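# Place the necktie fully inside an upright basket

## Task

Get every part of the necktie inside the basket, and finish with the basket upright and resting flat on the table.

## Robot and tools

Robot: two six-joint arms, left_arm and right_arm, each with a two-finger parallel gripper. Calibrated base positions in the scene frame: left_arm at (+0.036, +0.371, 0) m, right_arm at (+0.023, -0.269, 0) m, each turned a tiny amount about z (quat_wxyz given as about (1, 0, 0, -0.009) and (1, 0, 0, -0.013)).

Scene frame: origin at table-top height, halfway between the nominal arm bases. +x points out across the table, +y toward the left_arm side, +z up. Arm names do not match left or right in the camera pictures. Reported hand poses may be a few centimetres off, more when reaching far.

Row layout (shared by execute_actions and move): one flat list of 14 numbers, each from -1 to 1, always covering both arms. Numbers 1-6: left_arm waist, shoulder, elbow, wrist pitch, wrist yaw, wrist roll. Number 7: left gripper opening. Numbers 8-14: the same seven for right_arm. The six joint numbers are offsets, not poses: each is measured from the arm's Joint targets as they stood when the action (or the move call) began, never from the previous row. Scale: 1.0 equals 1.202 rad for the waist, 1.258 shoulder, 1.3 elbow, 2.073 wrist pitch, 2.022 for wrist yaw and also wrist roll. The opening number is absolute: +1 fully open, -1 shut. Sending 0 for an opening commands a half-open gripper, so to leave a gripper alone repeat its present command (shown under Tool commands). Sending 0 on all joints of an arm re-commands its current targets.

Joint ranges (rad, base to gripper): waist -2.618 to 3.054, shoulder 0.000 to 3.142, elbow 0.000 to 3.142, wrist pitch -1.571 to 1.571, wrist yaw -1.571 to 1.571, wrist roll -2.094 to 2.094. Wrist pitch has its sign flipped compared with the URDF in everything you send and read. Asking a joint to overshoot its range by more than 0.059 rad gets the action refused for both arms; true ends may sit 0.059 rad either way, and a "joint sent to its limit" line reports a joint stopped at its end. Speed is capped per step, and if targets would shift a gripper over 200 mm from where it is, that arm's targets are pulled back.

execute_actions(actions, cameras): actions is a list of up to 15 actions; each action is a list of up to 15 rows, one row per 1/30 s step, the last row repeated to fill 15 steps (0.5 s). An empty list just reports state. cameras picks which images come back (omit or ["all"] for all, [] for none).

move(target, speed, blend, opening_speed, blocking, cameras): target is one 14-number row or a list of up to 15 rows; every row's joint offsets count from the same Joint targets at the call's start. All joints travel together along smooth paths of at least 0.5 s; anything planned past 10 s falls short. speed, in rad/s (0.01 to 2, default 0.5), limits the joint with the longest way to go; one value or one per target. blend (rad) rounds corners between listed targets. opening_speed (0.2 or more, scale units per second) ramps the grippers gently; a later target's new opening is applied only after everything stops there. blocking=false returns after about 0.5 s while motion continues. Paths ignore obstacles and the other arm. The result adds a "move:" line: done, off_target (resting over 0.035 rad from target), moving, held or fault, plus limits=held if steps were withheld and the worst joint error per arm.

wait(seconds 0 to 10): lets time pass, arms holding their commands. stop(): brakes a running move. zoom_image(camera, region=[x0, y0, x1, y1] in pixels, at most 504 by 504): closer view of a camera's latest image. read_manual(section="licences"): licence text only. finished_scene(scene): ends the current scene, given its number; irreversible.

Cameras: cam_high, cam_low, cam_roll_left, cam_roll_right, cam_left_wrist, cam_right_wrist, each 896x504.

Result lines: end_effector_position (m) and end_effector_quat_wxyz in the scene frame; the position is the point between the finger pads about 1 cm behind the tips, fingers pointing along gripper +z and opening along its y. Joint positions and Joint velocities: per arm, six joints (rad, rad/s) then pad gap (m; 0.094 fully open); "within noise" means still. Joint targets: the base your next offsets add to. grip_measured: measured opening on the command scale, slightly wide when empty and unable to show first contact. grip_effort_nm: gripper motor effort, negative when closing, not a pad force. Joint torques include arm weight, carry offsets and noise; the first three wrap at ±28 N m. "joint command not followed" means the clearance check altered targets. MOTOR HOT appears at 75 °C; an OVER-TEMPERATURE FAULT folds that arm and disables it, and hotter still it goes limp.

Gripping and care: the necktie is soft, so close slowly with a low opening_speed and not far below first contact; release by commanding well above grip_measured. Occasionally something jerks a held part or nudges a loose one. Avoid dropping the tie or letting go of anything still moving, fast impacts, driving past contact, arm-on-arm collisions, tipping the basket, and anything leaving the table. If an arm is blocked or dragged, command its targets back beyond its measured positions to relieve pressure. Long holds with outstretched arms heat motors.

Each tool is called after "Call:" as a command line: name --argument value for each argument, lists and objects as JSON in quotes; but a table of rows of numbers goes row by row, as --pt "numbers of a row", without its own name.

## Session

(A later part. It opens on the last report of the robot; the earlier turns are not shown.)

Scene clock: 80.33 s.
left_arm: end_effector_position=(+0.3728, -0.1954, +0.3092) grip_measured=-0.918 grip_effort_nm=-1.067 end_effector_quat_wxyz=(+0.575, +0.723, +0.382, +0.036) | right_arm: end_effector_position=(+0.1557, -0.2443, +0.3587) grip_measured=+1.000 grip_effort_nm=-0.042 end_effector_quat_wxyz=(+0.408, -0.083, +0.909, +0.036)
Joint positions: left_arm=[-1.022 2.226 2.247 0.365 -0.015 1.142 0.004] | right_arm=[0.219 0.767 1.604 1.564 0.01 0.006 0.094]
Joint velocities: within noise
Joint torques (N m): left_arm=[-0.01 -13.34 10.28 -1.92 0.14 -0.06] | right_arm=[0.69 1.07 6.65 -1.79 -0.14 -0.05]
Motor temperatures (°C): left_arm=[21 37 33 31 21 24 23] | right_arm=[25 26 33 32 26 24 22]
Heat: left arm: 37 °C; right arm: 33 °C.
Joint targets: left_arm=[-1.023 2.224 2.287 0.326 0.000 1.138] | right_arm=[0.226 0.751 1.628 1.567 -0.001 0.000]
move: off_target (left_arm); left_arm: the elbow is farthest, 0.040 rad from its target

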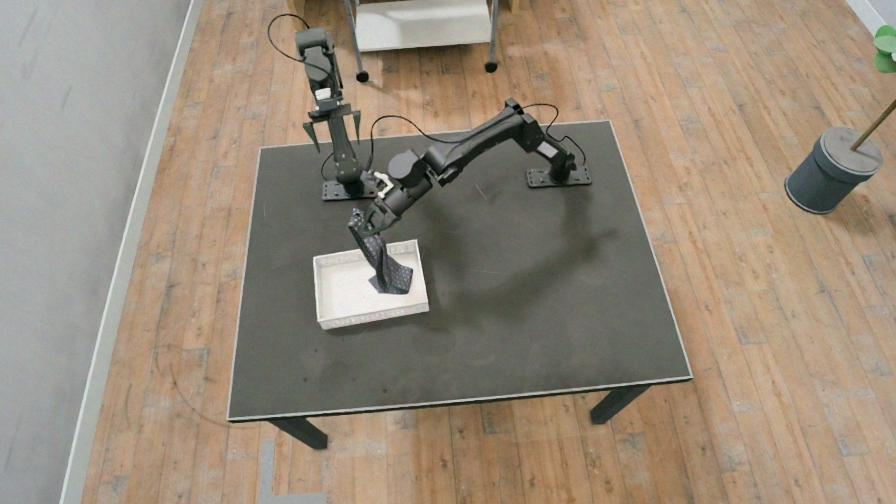

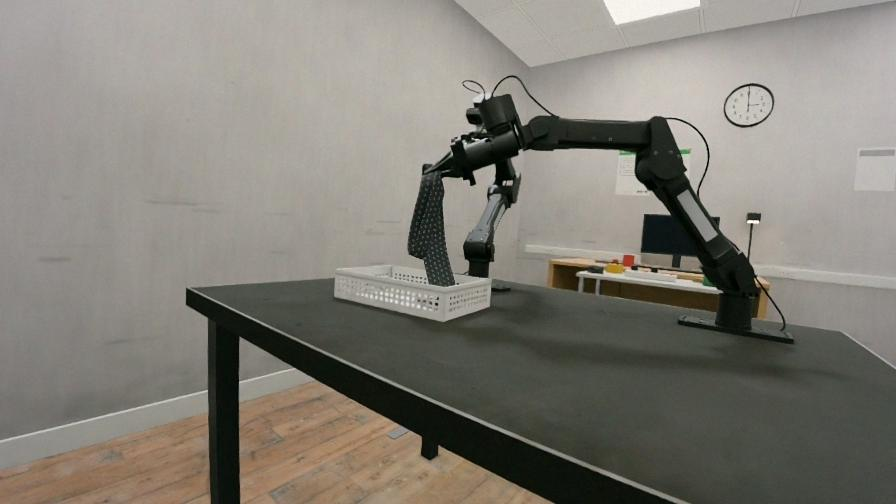

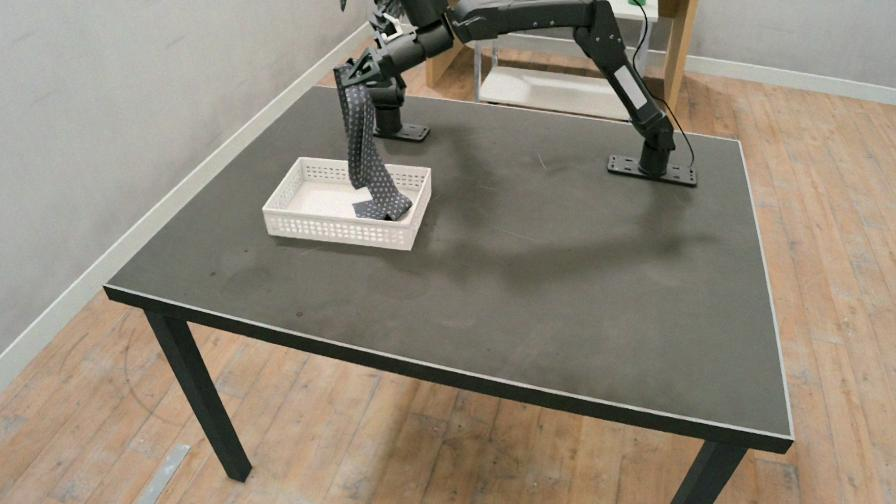

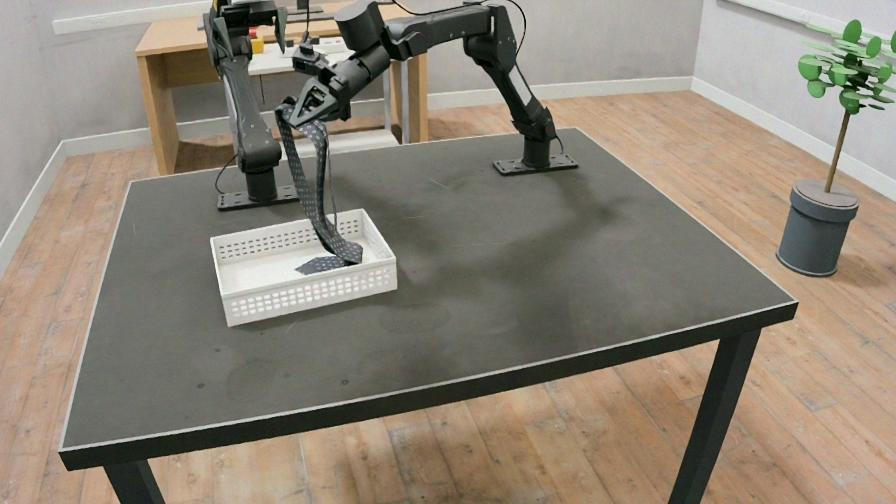

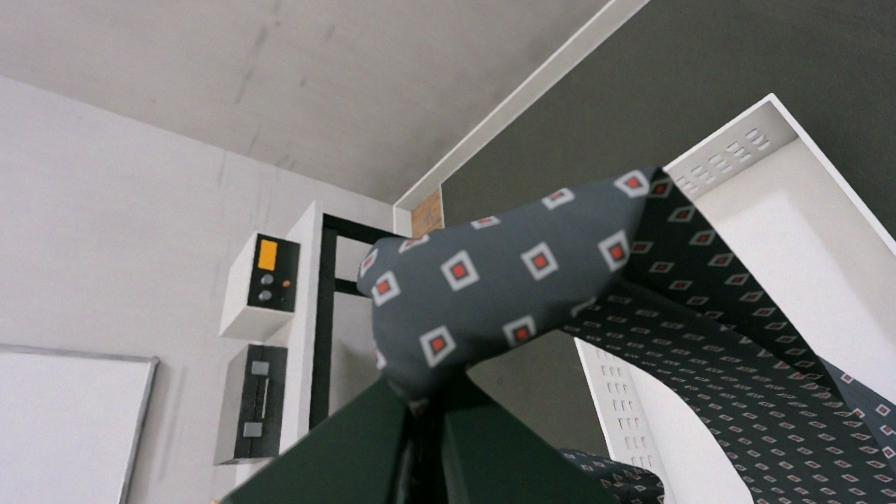

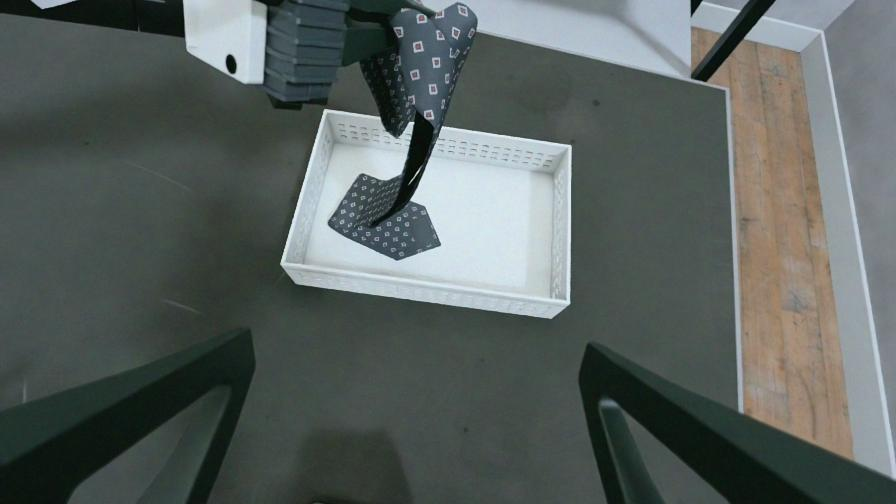

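Call:
move --target '[0.006,0.273,-0.037,0.1055,0,-0.465,-1.0,0,0,0,0,0,0,1.0]' --speed 0.35

Scene clock: 87.80 s.
left_arm: end_effector_position=(+0.3715, -0.1937, +0.0581) grip_measured=-0.918 grip_effort_nm=-1.053 end_effector_quat_wxyz=(+0.326, +0.545, +0.760, -0.136) | right_arm: end_effector_position=(+0.1556, -0.2443, +0.3587) grip_measured=+1.000 grip_effort_nm=-0.042 end_effector_quat_wxyz=(+0.408, -0.083, +0.909, +0.036)
Joint positions: left_arm=[-1.022 2.561 2.247 0.535 -0.014 0.21 0.004] | right_arm=[0.219 0.767 1.604 1.564 0.01 0.006 0.094]
Joint velocities: within noise
Joint torques (N m): left_arm=[0.64 -14.56 6.08 -1.09 0.13 -0.14] | right_arm=[0.79 1.05 6.68 -1.79 -0.13 -0.07]
Motor temperatures (°C): left_arm=[21 39 35 33 21 24 23] | right_arm=[25 26 33 32 26 23 22]
Heat: left arm: 39 °C; right arm: 33 °C.
Joint targets: left_arm=[-1.016 2.567 2.239 0.544 0.000 0.198] | right_arm=[0.226 0.751 1.628 1.567 -0.001 0.000]
move: done

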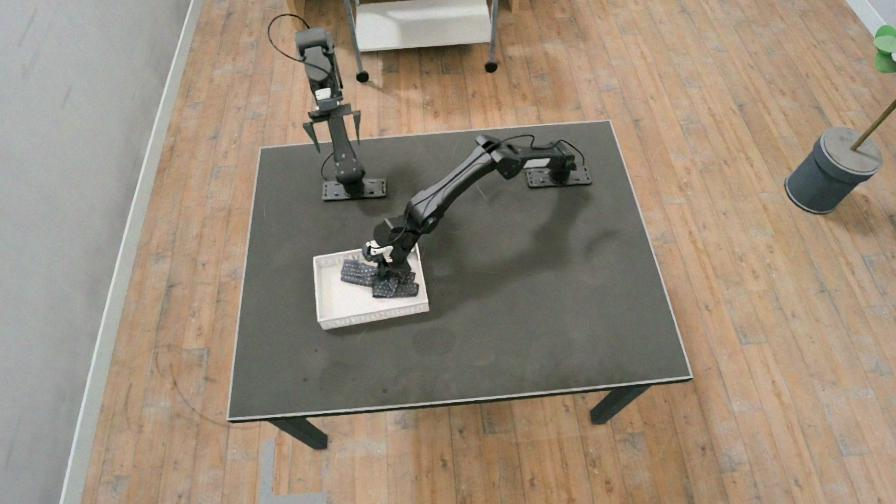

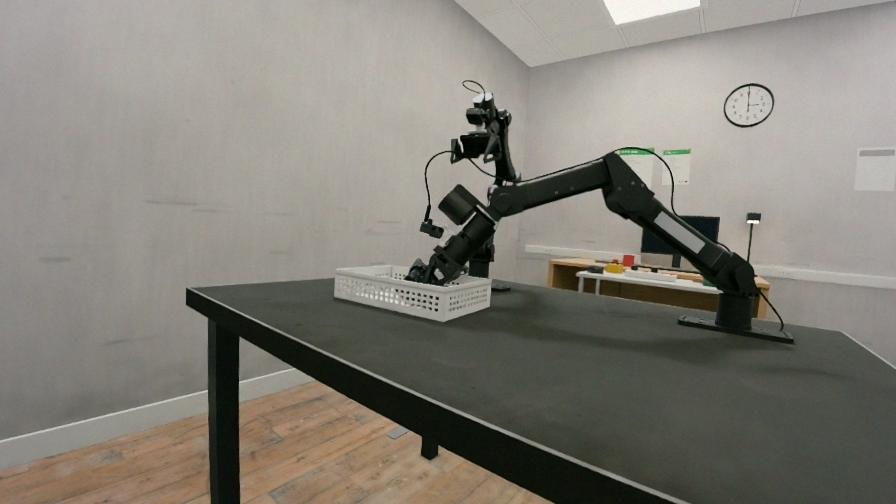

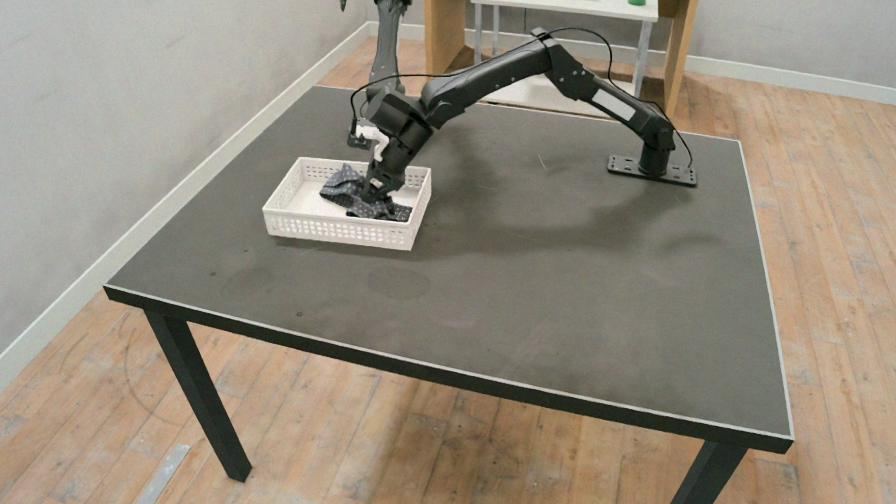

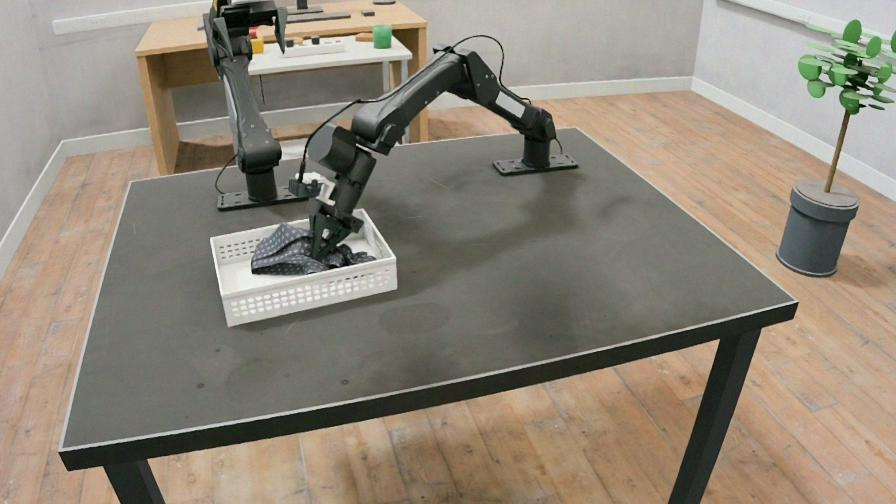

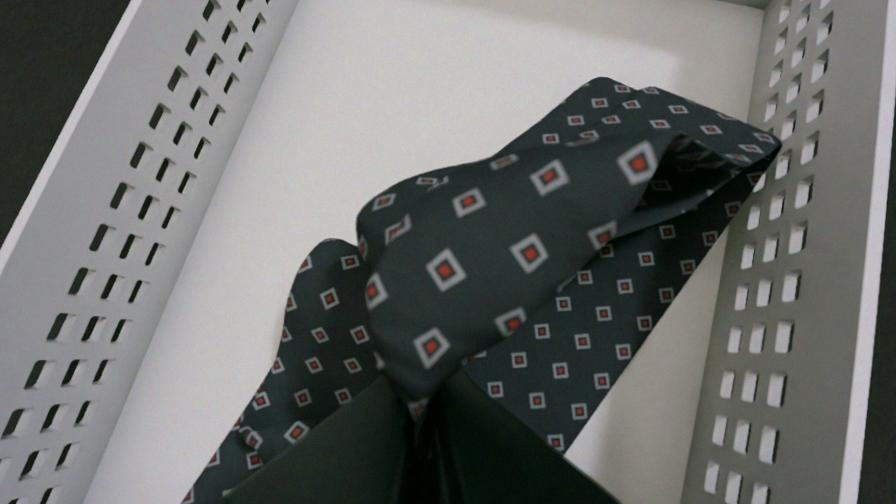

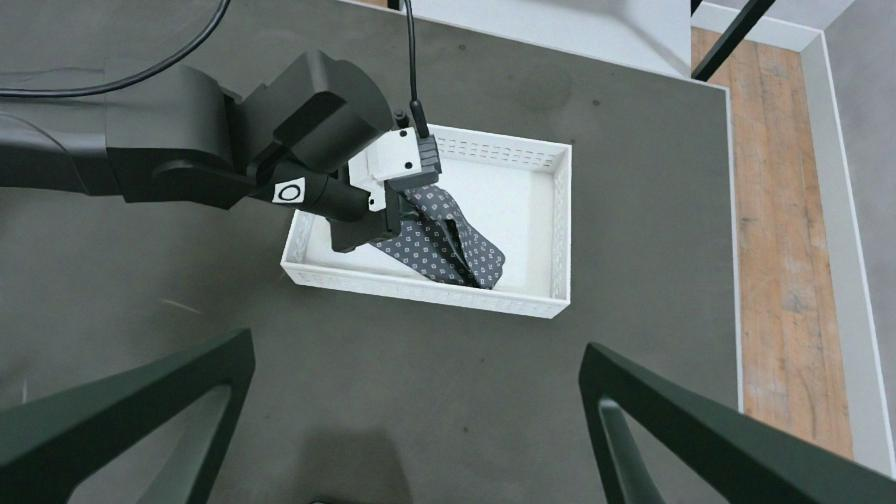

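Call:
move --pt "0 0.026 0 0 0 0 -1.0 0 0 0 0 0 0 1.0" --pt "0 0.026 0 0 0 0 0.1 0 0 0 0 0 0 1.0" --pt "0 -0.334 -0.257 0.042 0 0 0.1 0 0 0 0 0 0 1.0" --speed 0.3 --opening_speed 1.0

Scene clock: 94.23 s.
left_arm: end_effector_position=(+0.3354, -0.1254, +0.1288) grip_measured=+0.097 grip_effort_nm=0.100 end_effector_quat_wxyz=(+0.301, +0.546, +0.771, -0.128) | right_arm: end_effector_position=(+0.1556, -0.2443, +0.3587) grip_measured=+1.000 grip_effort_nm=-0.037 end_effector_quat_wxyz=(+0.408, -0.083, +0.909, +0.036)
Joint positions: left_arm=[-1.015 2.192 1.915 0.627 -0.01 0.203 0.052] | right_arm=[0.219 0.767 1.604 1.564 0.01 0.006 0.094]
Joint velocities: within noise
Joint torques (N m): left_arm=[0.01 -16.4 5.87 -1.07 0.09 -0.07] | right_arm=[0.72 1.06 6.71 -1.79 -0.12 -0.04]
Motor temperatures (°C): left_arm=[21 43 35 32 21 24 23] | right_arm=[25 26 32 33 26 23 22]
Heat: left arm: 43 °C; right arm: 33 °C.
Joint targets: left_arm=[-1.016 2.147 1.904 0.631 0.000 0.198] | right_arm=[0.226 0.751 1.628 1.567 -0.001 0.000]
move: off_target (left_arm); left_arm: the shoulder is farthest, 0.045 rad from its target

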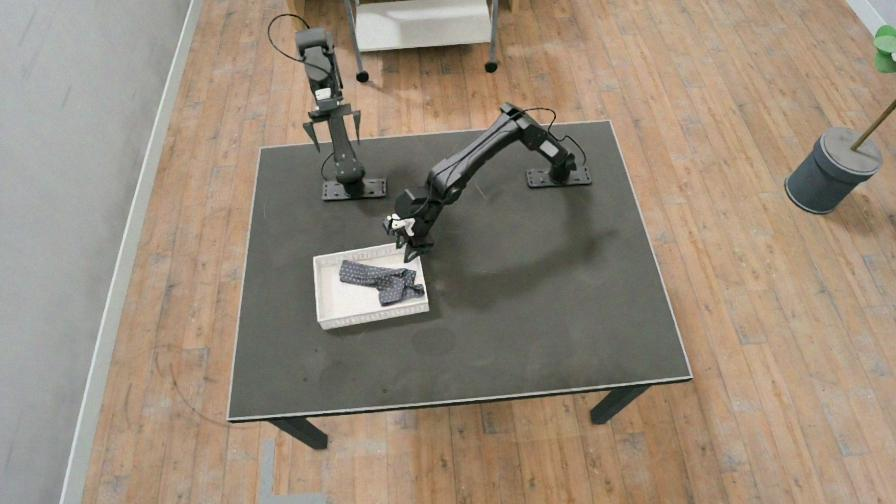

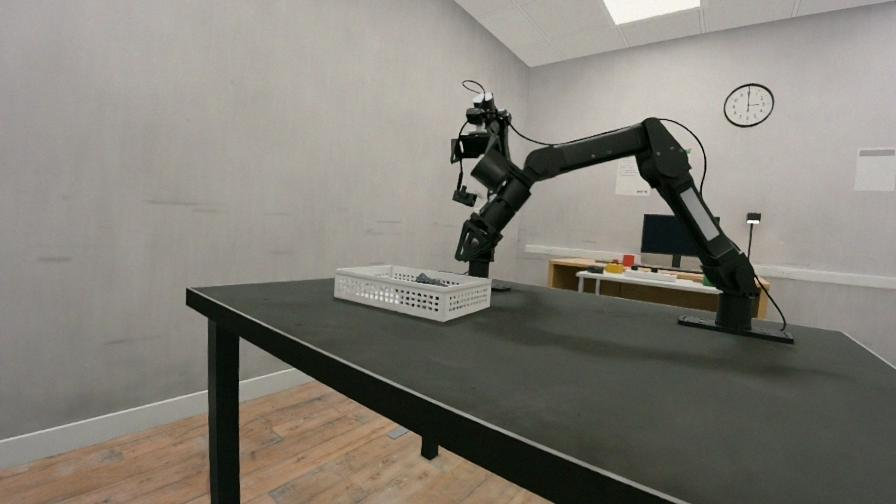

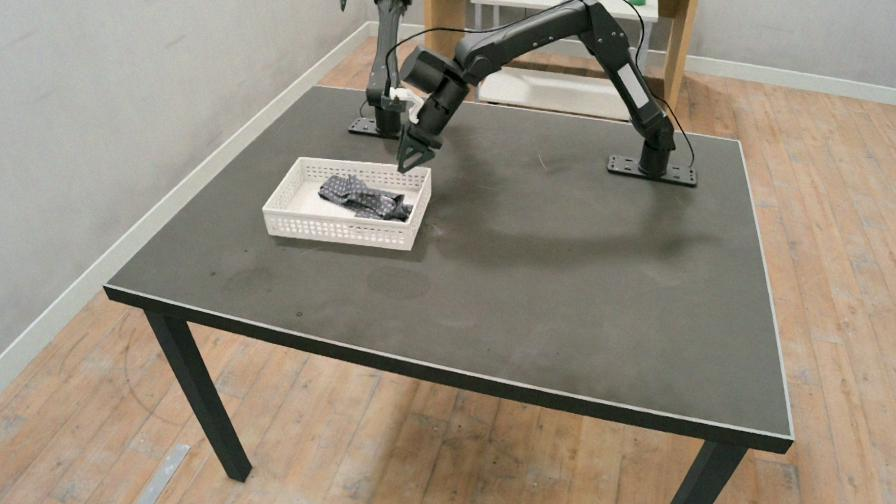

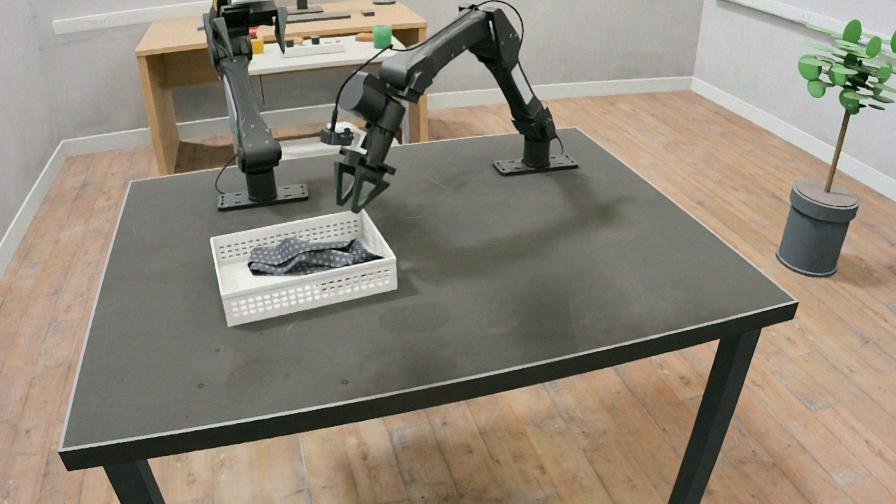

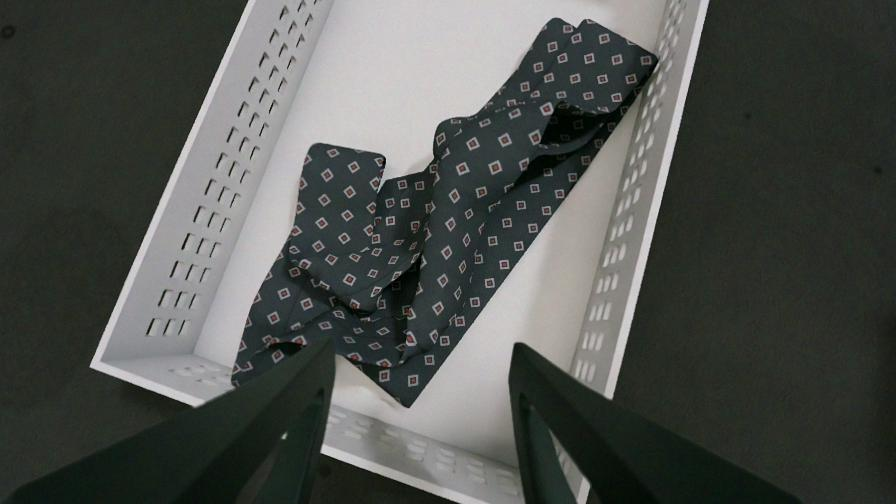

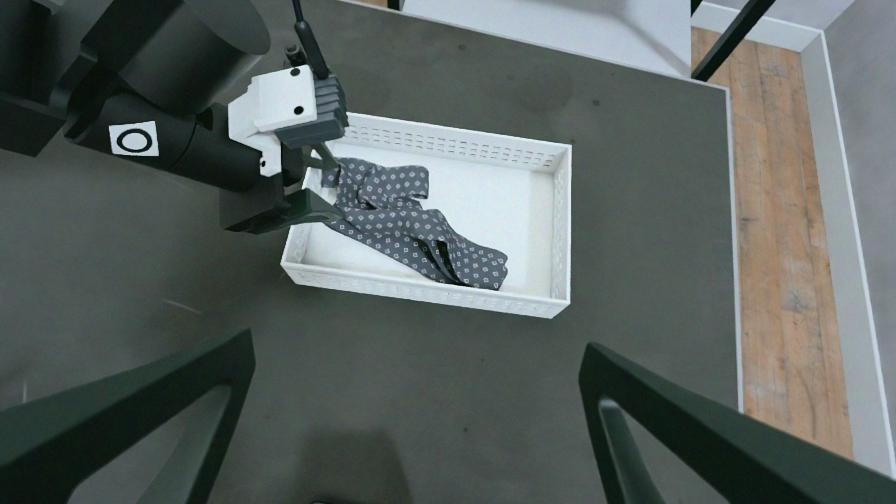

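Call:
move --target '[0.845,-0.753,-0.618,0.299,0,0.465,1.0,0.2935,0.781,0.275,-0.047,0,-0.232,1.0]' --speed 0.7 --cameras '["cam_high"]'

Call:
move --target '[0,0,0,0,0,0,1.0,0.196,0.521,0.183,-0.031,0,-0.155,1.0]' --speed 0.5

Scene clock: 106.23 s.
left_arm: end_effector_position=(+0.2698, +0.3675, +0.1580) grip_measured=+0.997 grip_effort_nm=0.110 end_effector_quat_wxyz=(+0.096, +0.540, +0.834, +0.062) | right_arm: end_effector_position=(+0.3339, -0.0802, +0.2564) grip_measured=+1.000 grip_effort_nm=-0.046 end_effector_quat_wxyz=(+0.158, -0.478, +0.864, +0.002)
Joint positions: left_arm=[-0.004 1.213 1.109 1.237 -0.005 1.129 0.094] | right_arm=[0.575 1.729 1.955 1.48 0.01 -0.464 0.094]
Joint velocities: within noise
Joint torques (N m): left_arm=[0.39 -4.4 5.49 -0.38 0.05 0.09] | right_arm=[0.39 -7.88 9.37 -1.11 -0.12 -0.04]
Motor temperatures (°C): left_arm=[21 45 34 32 21 24 22] | right_arm=[25 26 32 33 26 23 21]
Heat: left arm: 45 °C; right arm: 33 °C.
Joint targets: left_arm=[0.000 1.199 1.101 1.251 -0.001 1.138] | right_arm=[0.578 1.734 1.985 1.470 -0.001 -0.469]
move: done
Images, in order (width x height): cam_high 896x504.

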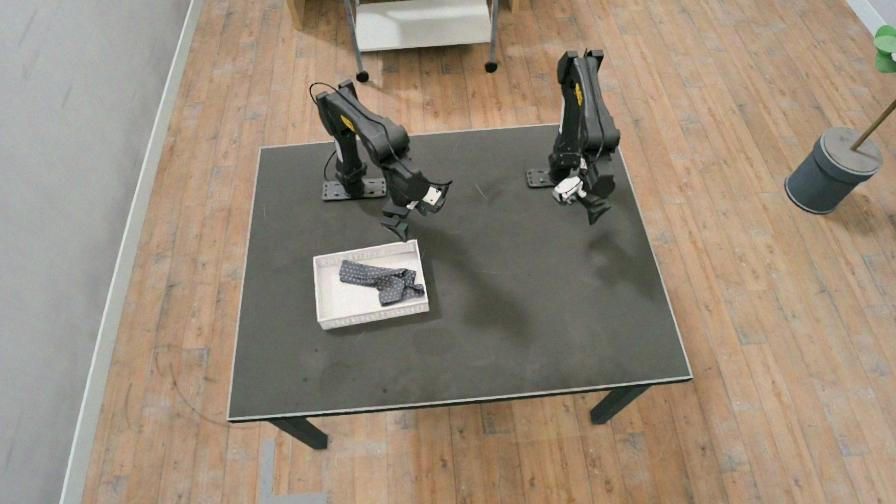

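Scene clock: 108.23 s.
left_arm: end_effector_position=(+0.2697, +0.3675, +0.1580) grip_measured=+0.997 grip_effort_nm=0.105 end_effector_quat_wxyz=(+0.096, +0.540, +0.834, +0.062) | right_arm: end_effector_position=(+0.3446, +0.0528, +0.0704) grip_measured=+1.000 grip_effort_nm=-0.042 end_effector_quat_wxyz=(+0.011, +0.704, -0.710, +0.005)
Joint positions: left_arm=[-0.004 1.213 1.109 1.237 -0.005 1.13 0.094] | right_arm=[0.814 2.369 2.192 1.415 0.01 -0.775 0.094]
Joint velocities: within noise
Joint torques (N m): left_arm=[0.38 -4.37 5.48 -0.38 0.05 0.08] | right_arm=[-0.01 -12.29 9.44 -0.43 -0.13 -0.09]
Motor temperatures (°C): left_arm=[21 44 34 31 21 24 22] | right_arm=[25 27 32 32 26 23 21]
Heat: left arm: 44 °C; right arm: 32 °C.
Joint targets: left_arm=[0.000 1.199 1.101 1.251 -0.001 1.138] | right_arm=[0.814 2.389 2.223 1.406 -0.001 -0.782]
move: done

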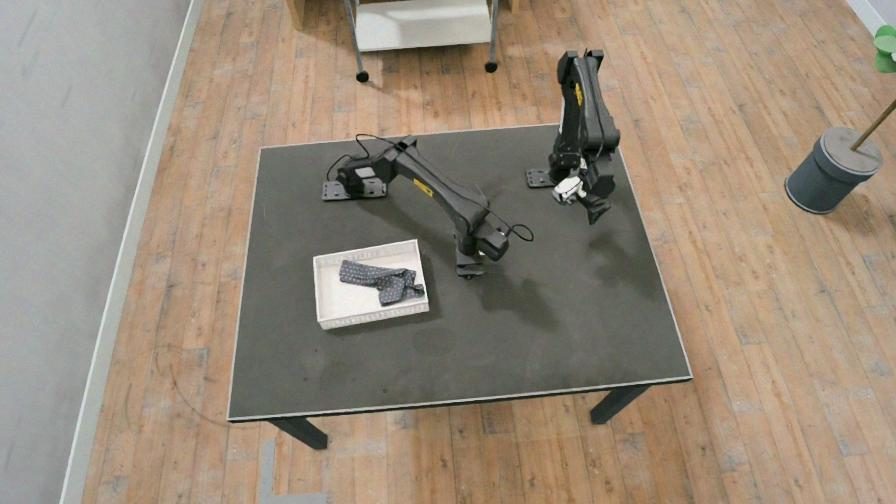

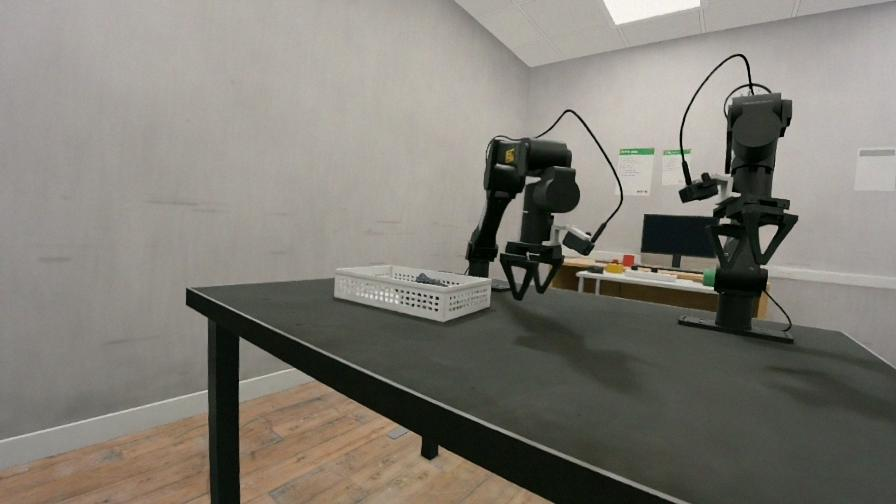

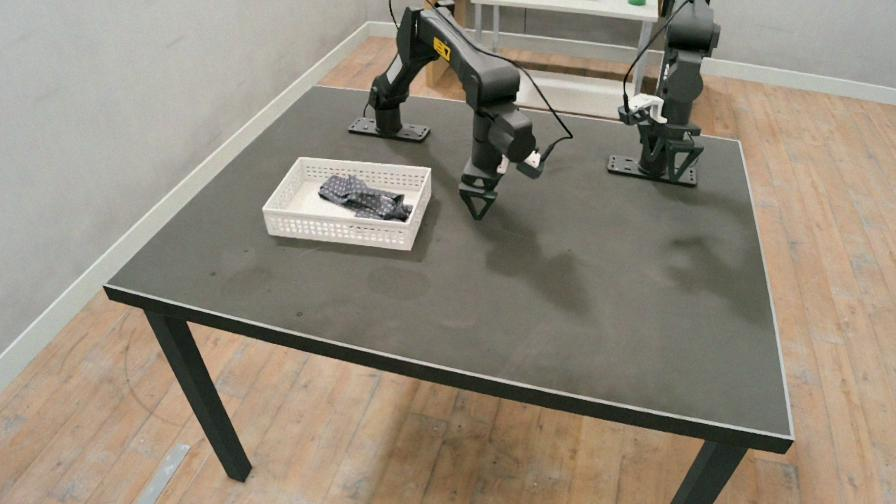

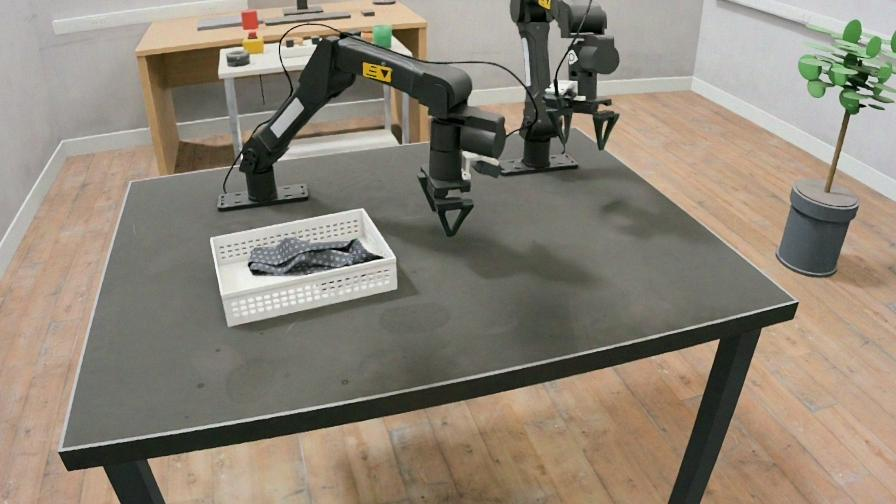

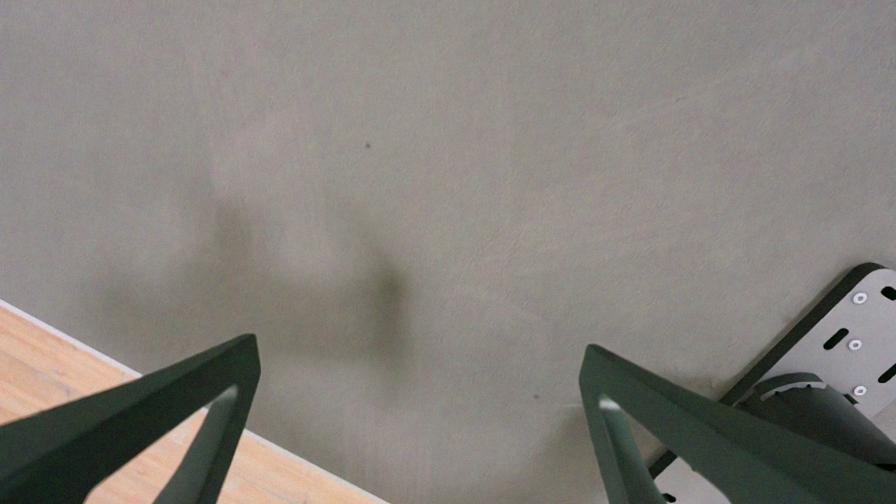

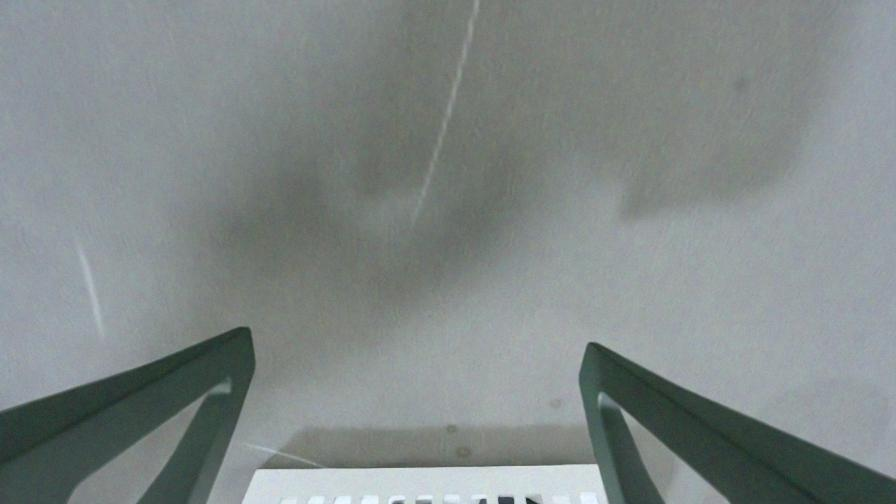

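Call:
move --target '[0,0,0,0,0,0,1.0,0,0.0225,-0.0986,-0.0754,0,0,1.0]' --speed 0.2 --cameras '["cam_low","cam_right_wrist"]'

Call:
move --target '[0,0,0,0,0,0,1.0,0,0.0045,-0.0197,-0.0151,0,0,1.0]' --speed 0.1 --cameras '["cam_right_wrist"]'

Scene clock: 111.50 s.
left_arm: end_effector_position=(+0.2697, +0.3675, +0.1580) grip_measured=+0.997 grip_effort_nm=0.100 end_effector_quat_wxyz=(+0.096, +0.540, +0.834, +0.062) | right_arm: end_effector_position=(+0.3557, +0.0640, +0.0405) grip_measured=+1.000 grip_effort_nm=-0.046 end_effector_quat_wxyz=(-0.014, +0.704, -0.710, +0.005)
Joint positions: left_arm=[-0.004 1.213 1.109 1.237 -0.005 1.13 0.094] | right_arm=[0.814 2.388 2.106 1.261 0.01 -0.776 0.094]
Joint velocities: within noise
Joint torques (N m): left_arm=[0.39 -4.38 5.49 -0.39 0.06 0.08] | right_arm=[0.02 -11.69 5.81 -0.52 -0.12 -0.05]
Motor temperatures (°C): left_arm=[21 42 34 31 21 24 22] | right_arm=[25 28 32 32 26 23 21]
Heat: left arm: 42 °C; right arm: 32 °C.
Joint targets: left_arm=[0.000 1.199 1.101 1.251 -0.001 1.138] | right_arm=[0.814 2.417 2.095 1.249 -0.001 -0.782]
move: done
Images, in order (width x height): cam_low 896x504, cam_right_wrist 896x504.

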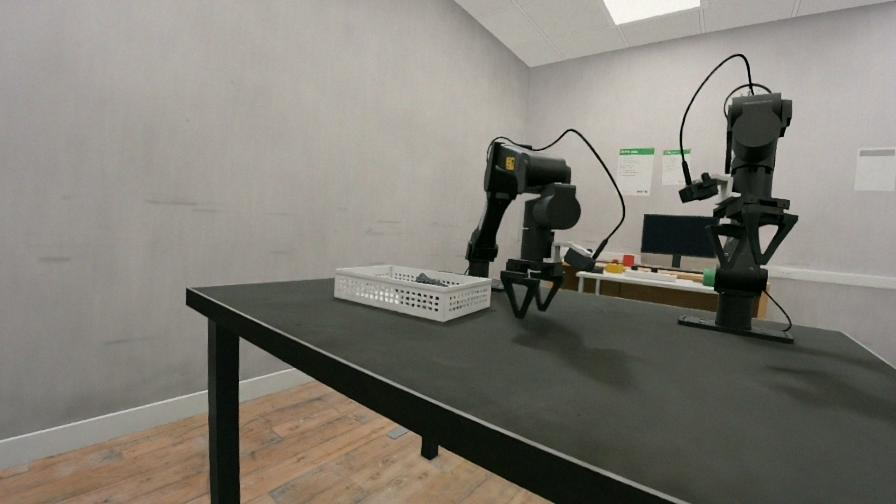

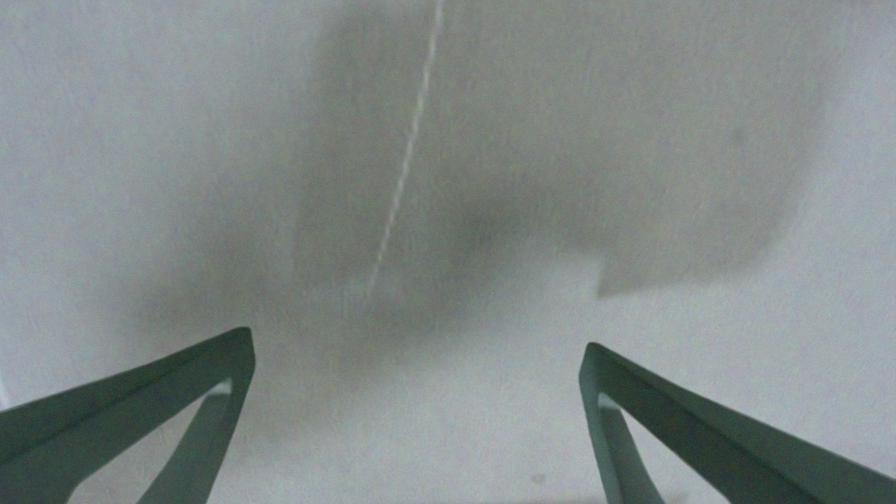

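Scene clock: 112.43 s.
left_arm: end_effector_position=(+0.2697, +0.3675, +0.1580) grip_measured=+0.997 grip_effort_nm=0.115 end_effector_quat_wxyz=(+0.096, +0.540, +0.834, +0.062) | right_arm: end_effector_position=(+0.3568, +0.0651, +0.0346) grip_measured=+1.000 grip_effort_nm=-0.046 end_effector_quat_wxyz=(-0.018, +0.704, -0.710, +0.005)
Joint positions: left_arm=[-0.004 1.213 1.109 1.237 -0.005 1.13 0.094] | right_arm=[0.814 2.388 2.082 1.23 0.01 -0.776 0.094]
Joint velocities: within noise
Joint torques (N m): left_arm=[0.39 -4.4 5.48 -0.38 0.05 0.08] | right_arm=[0.05 -11.18 5.68 -0.6 -0.1 -0.05]
Motor temperatures (°C): left_arm=[21 41 34 31 21 24 22] | right_arm=[25 29 32 32 26 23 21]
Heat: left arm: 41 °C; right arm: 32 °C.
Joint targets: left_arm=[0.000 1.199 1.101 1.251 -0.001 1.138] | right_arm=[0.814 2.423 2.069 1.218 -0.001 -0.782]
move: done
Images, in order (width x height): cam_right_wrist 896x504.

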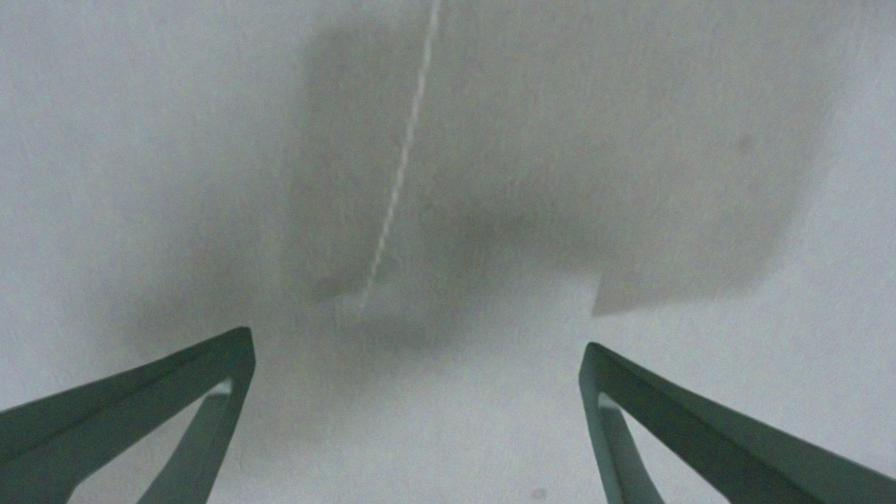

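Call:
move --target '[0,0,0,0,0,0,1.0,0,0.0055,-0.022,-0.017,0,0,1.0]' --speed 0.1 --cameras '["cam_right_wrist"]'

Call:
move --target '[0,0,0,0,0,0,1.0,0,0.0045,-0.015,-0.012,0,0,1.0]' --speed 0.1 --cameras '["cam_right_wrist"]'

Scene clock: 114.47 s.
left_arm: end_effector_position=(+0.2697, +0.3675, +0.1580) grip_measured=+0.997 grip_effort_nm=0.110 end_effector_quat_wxyz=(+0.096, +0.540, +0.834, +0.062) | right_arm: end_effector_position=(+0.3569, +0.0652, +0.0230) grip_measured=+1.000 grip_effort_nm=-0.046 end_effector_quat_wxyz=(-0.016, +0.705, -0.709, +0.005)
Joint positions: left_arm=[-0.004 1.213 1.109 1.237 -0.005 1.13 0.094] | right_arm=[0.814 2.397 2.053 1.195 0.01 -0.777 0.094]
Joint velocities: within noise
Joint torques (N m): left_arm=[0.39 -4.37 5.49 -0.39 0.06 0.08] | right_arm=[0.01 -11.51 5.72 -0.55 -0.13 -0.05]
Motor temperatures (°C): left_arm=[21 40 33 31 21 24 22] | right_arm=[25 29 32 31 26 23 21]
Heat: left arm: 40 °C; right arm: 32 °C.
Joint targets: left_arm=[0.000 1.199 1.101 1.251 -0.001 1.138] | right_arm=[0.814 2.430 2.041 1.183 -0.001 -0.782]
move: done
Images, in order (width x height): cam_right_wrist 896x504.

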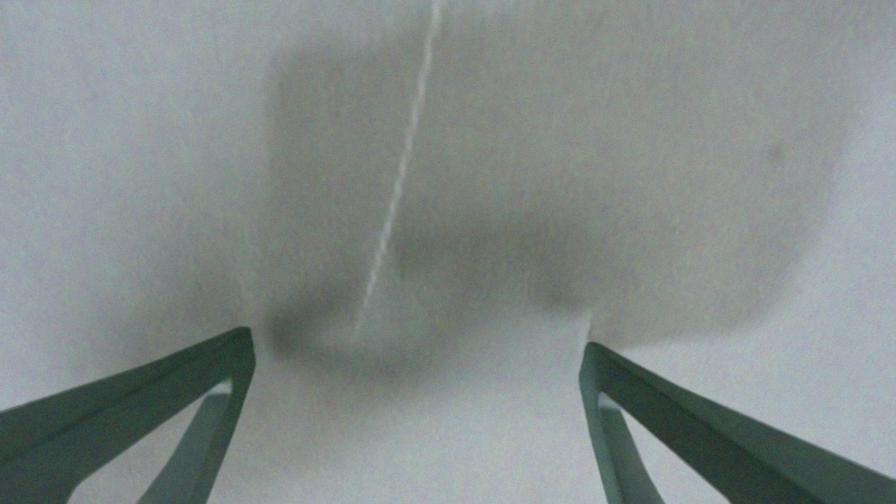

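Scene clock: 115.37 s.
left_arm: end_effector_position=(+0.2697, +0.3675, +0.1580) grip_measured=+0.997 grip_effort_nm=0.105 end_effector_quat_wxyz=(+0.096, +0.540, +0.834, +0.062) | right_arm: end_effector_position=(+0.3576, +0.0659, +0.0184) grip_measured=+1.000 grip_effort_nm=-0.046 end_effector_quat_wxyz=(-0.019, +0.705, -0.709, +0.005)
Joint positions: left_arm=[-0.004 1.213 1.109 1.237 -0.005 1.13 0.094] | right_arm=[0.814 2.397 2.034 1.17 0.01 -0.777 0.094]
Joint velocities: within noise
Joint torques (N m): left_arm=[0.39 -4.38 5.48 -0.38 0.05 0.08] | right_arm=[0.01 -11.06 5.64 -0.53 -0.11 -0.07]
Motor temperatures (°C): left_arm=[21 40 33 31 21 24 22] | right_arm=[25 29 32 31 26 23 21]
Heat: left arm: 40 °C; right arm: 32 °C.
Joint targets: left_arm=[0.000 1.199 1.101 1.251 -0.001 1.138] | right_arm=[0.814 2.435 2.021 1.158 -0.001 -0.782]
move: off_target (right_arm); right_arm: the shoulder is farthest, 0.039 rad from its target
Images, in order (width x height): cam_right_wrist 896x504.

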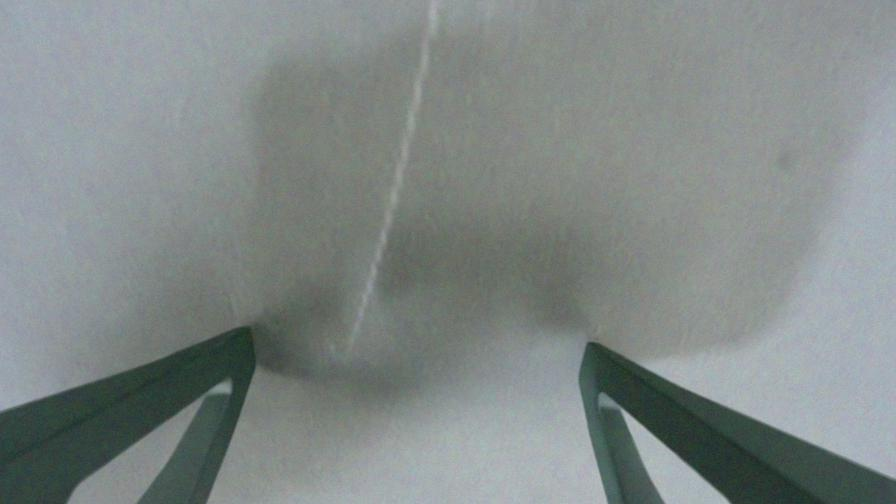

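Call:
move --target '[0,0,0,0,0,0,1.0,0,0.0045,-0.015,-0.012,0,0,1.0]' --speed 0.08 --cameras '["cam_right_wrist"]'

Call:
move --target '[0,0,0,0,0,0,1.0,0,0.0035,-0.01,-0.01,0,0,1.0]' --speed 0.08 --cameras '["cam_right_wrist"]'

Scene clock: 117.03 s.
left_arm: end_effector_position=(+0.2697, +0.3675, +0.1580) grip_measured=+0.997 grip_effort_nm=0.105 end_effector_quat_wxyz=(+0.096, +0.540, +0.834, +0.062) | right_arm: end_effector_position=(+0.3573, +0.0662, +0.0168) grip_measured=+1.000 grip_effort_nm=-0.042 end_effector_quat_wxyz=(-0.019, +0.705, -0.709, +0.003)
Joint positions: left_arm=[-0.004 1.213 1.109 1.237 -0.005 1.13 0.094] | right_arm=[0.814 2.398 2.029 1.164 0.007 -0.778 0.094]
Joint velocities: within noise
Joint torques (N m): left_arm=[0.4 -4.37 5.49 -0.39 0.05 0.08] | right_arm=[0.01 -10.65 4.37 -0.79 -0.1 -0.04]
Motor temperatures (°C): left_arm=[21 39 33 30 21 24 22] | right_arm=[25 30 32 31 26 23 21]
Heat: left arm: 39 °C; right arm: 32 °C.
Joint targets: left_arm=[0.000 1.199 1.101 1.251 -0.001 1.138] | right_arm=[0.814 2.441 2.002 1.133 -0.001 -0.782]
move: off_target (right_arm); right_arm: the shoulder is farthest, 0.043 rad from its target
Images, in order (width x height): cam_right_wrist 896x504.

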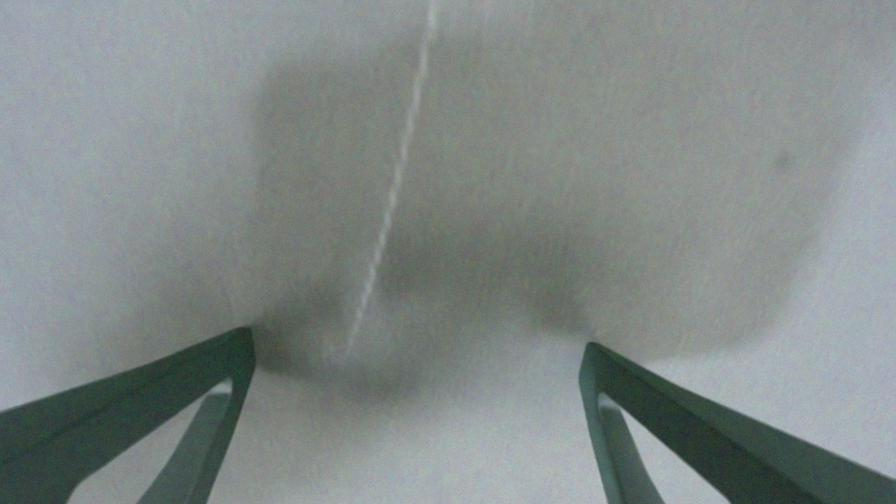

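Scene clock: 117.73 s.
left_arm: end_effector_position=(+0.2697, +0.3675, +0.1580) grip_measured=+0.997 grip_effort_nm=0.100 end_effector_quat_wxyz=(+0.096, +0.540, +0.834, +0.062) | right_arm: end_effector_position=(+0.3571, +0.0662, +0.0160) grip_measured=+1.000 grip_effort_nm=-0.046 end_effector_quat_wxyz=(-0.019, +0.706, -0.708, +0.003)
Joint positions: left_arm=[-0.004 1.213 1.109 1.237 -0.005 1.13 0.094] | right_arm=[0.814 2.398 2.026 1.161 0.006 -0.78 0.094]
Joint velocities: within noise
Joint torques (N m): left_arm=[0.38 -4.37 5.49 -0.39 0.05 0.09] | right_arm=[0.05 -10.26 3.56 -0.97 -0.09 -0.02]
Motor temperatures (°C): left_arm=[21 39 33 30 21 24 22] | right_arm=[25 30 32 31 26 23 21]
Heat: left arm: 39 °C; right arm: 32 °C.
Joint targets: left_arm=[0.000 1.199 1.101 1.251 -0.001 1.138] | right_arm=[0.814 2.446 1.989 1.112 -0.001 -0.782]
move: off_target (right_arm); right_arm: the shoulder is farthest, 0.048 rad from its target
Images, in order (width x height): cam_right_wrist 896x504.

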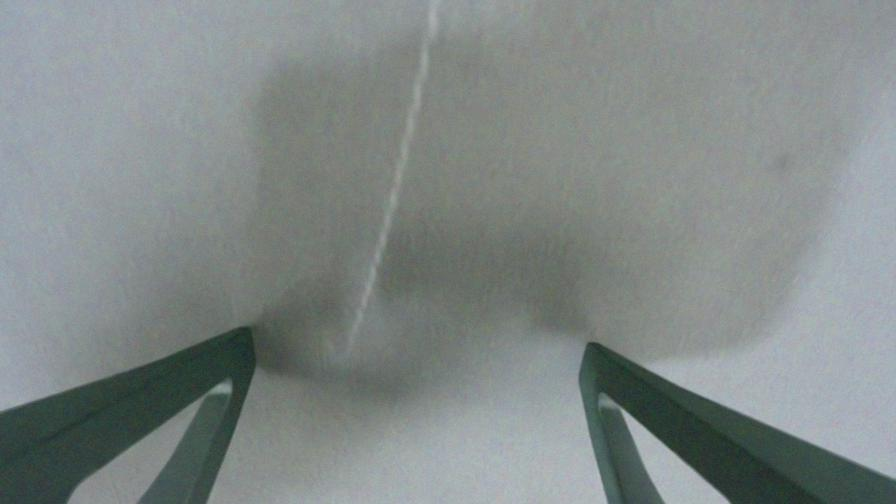

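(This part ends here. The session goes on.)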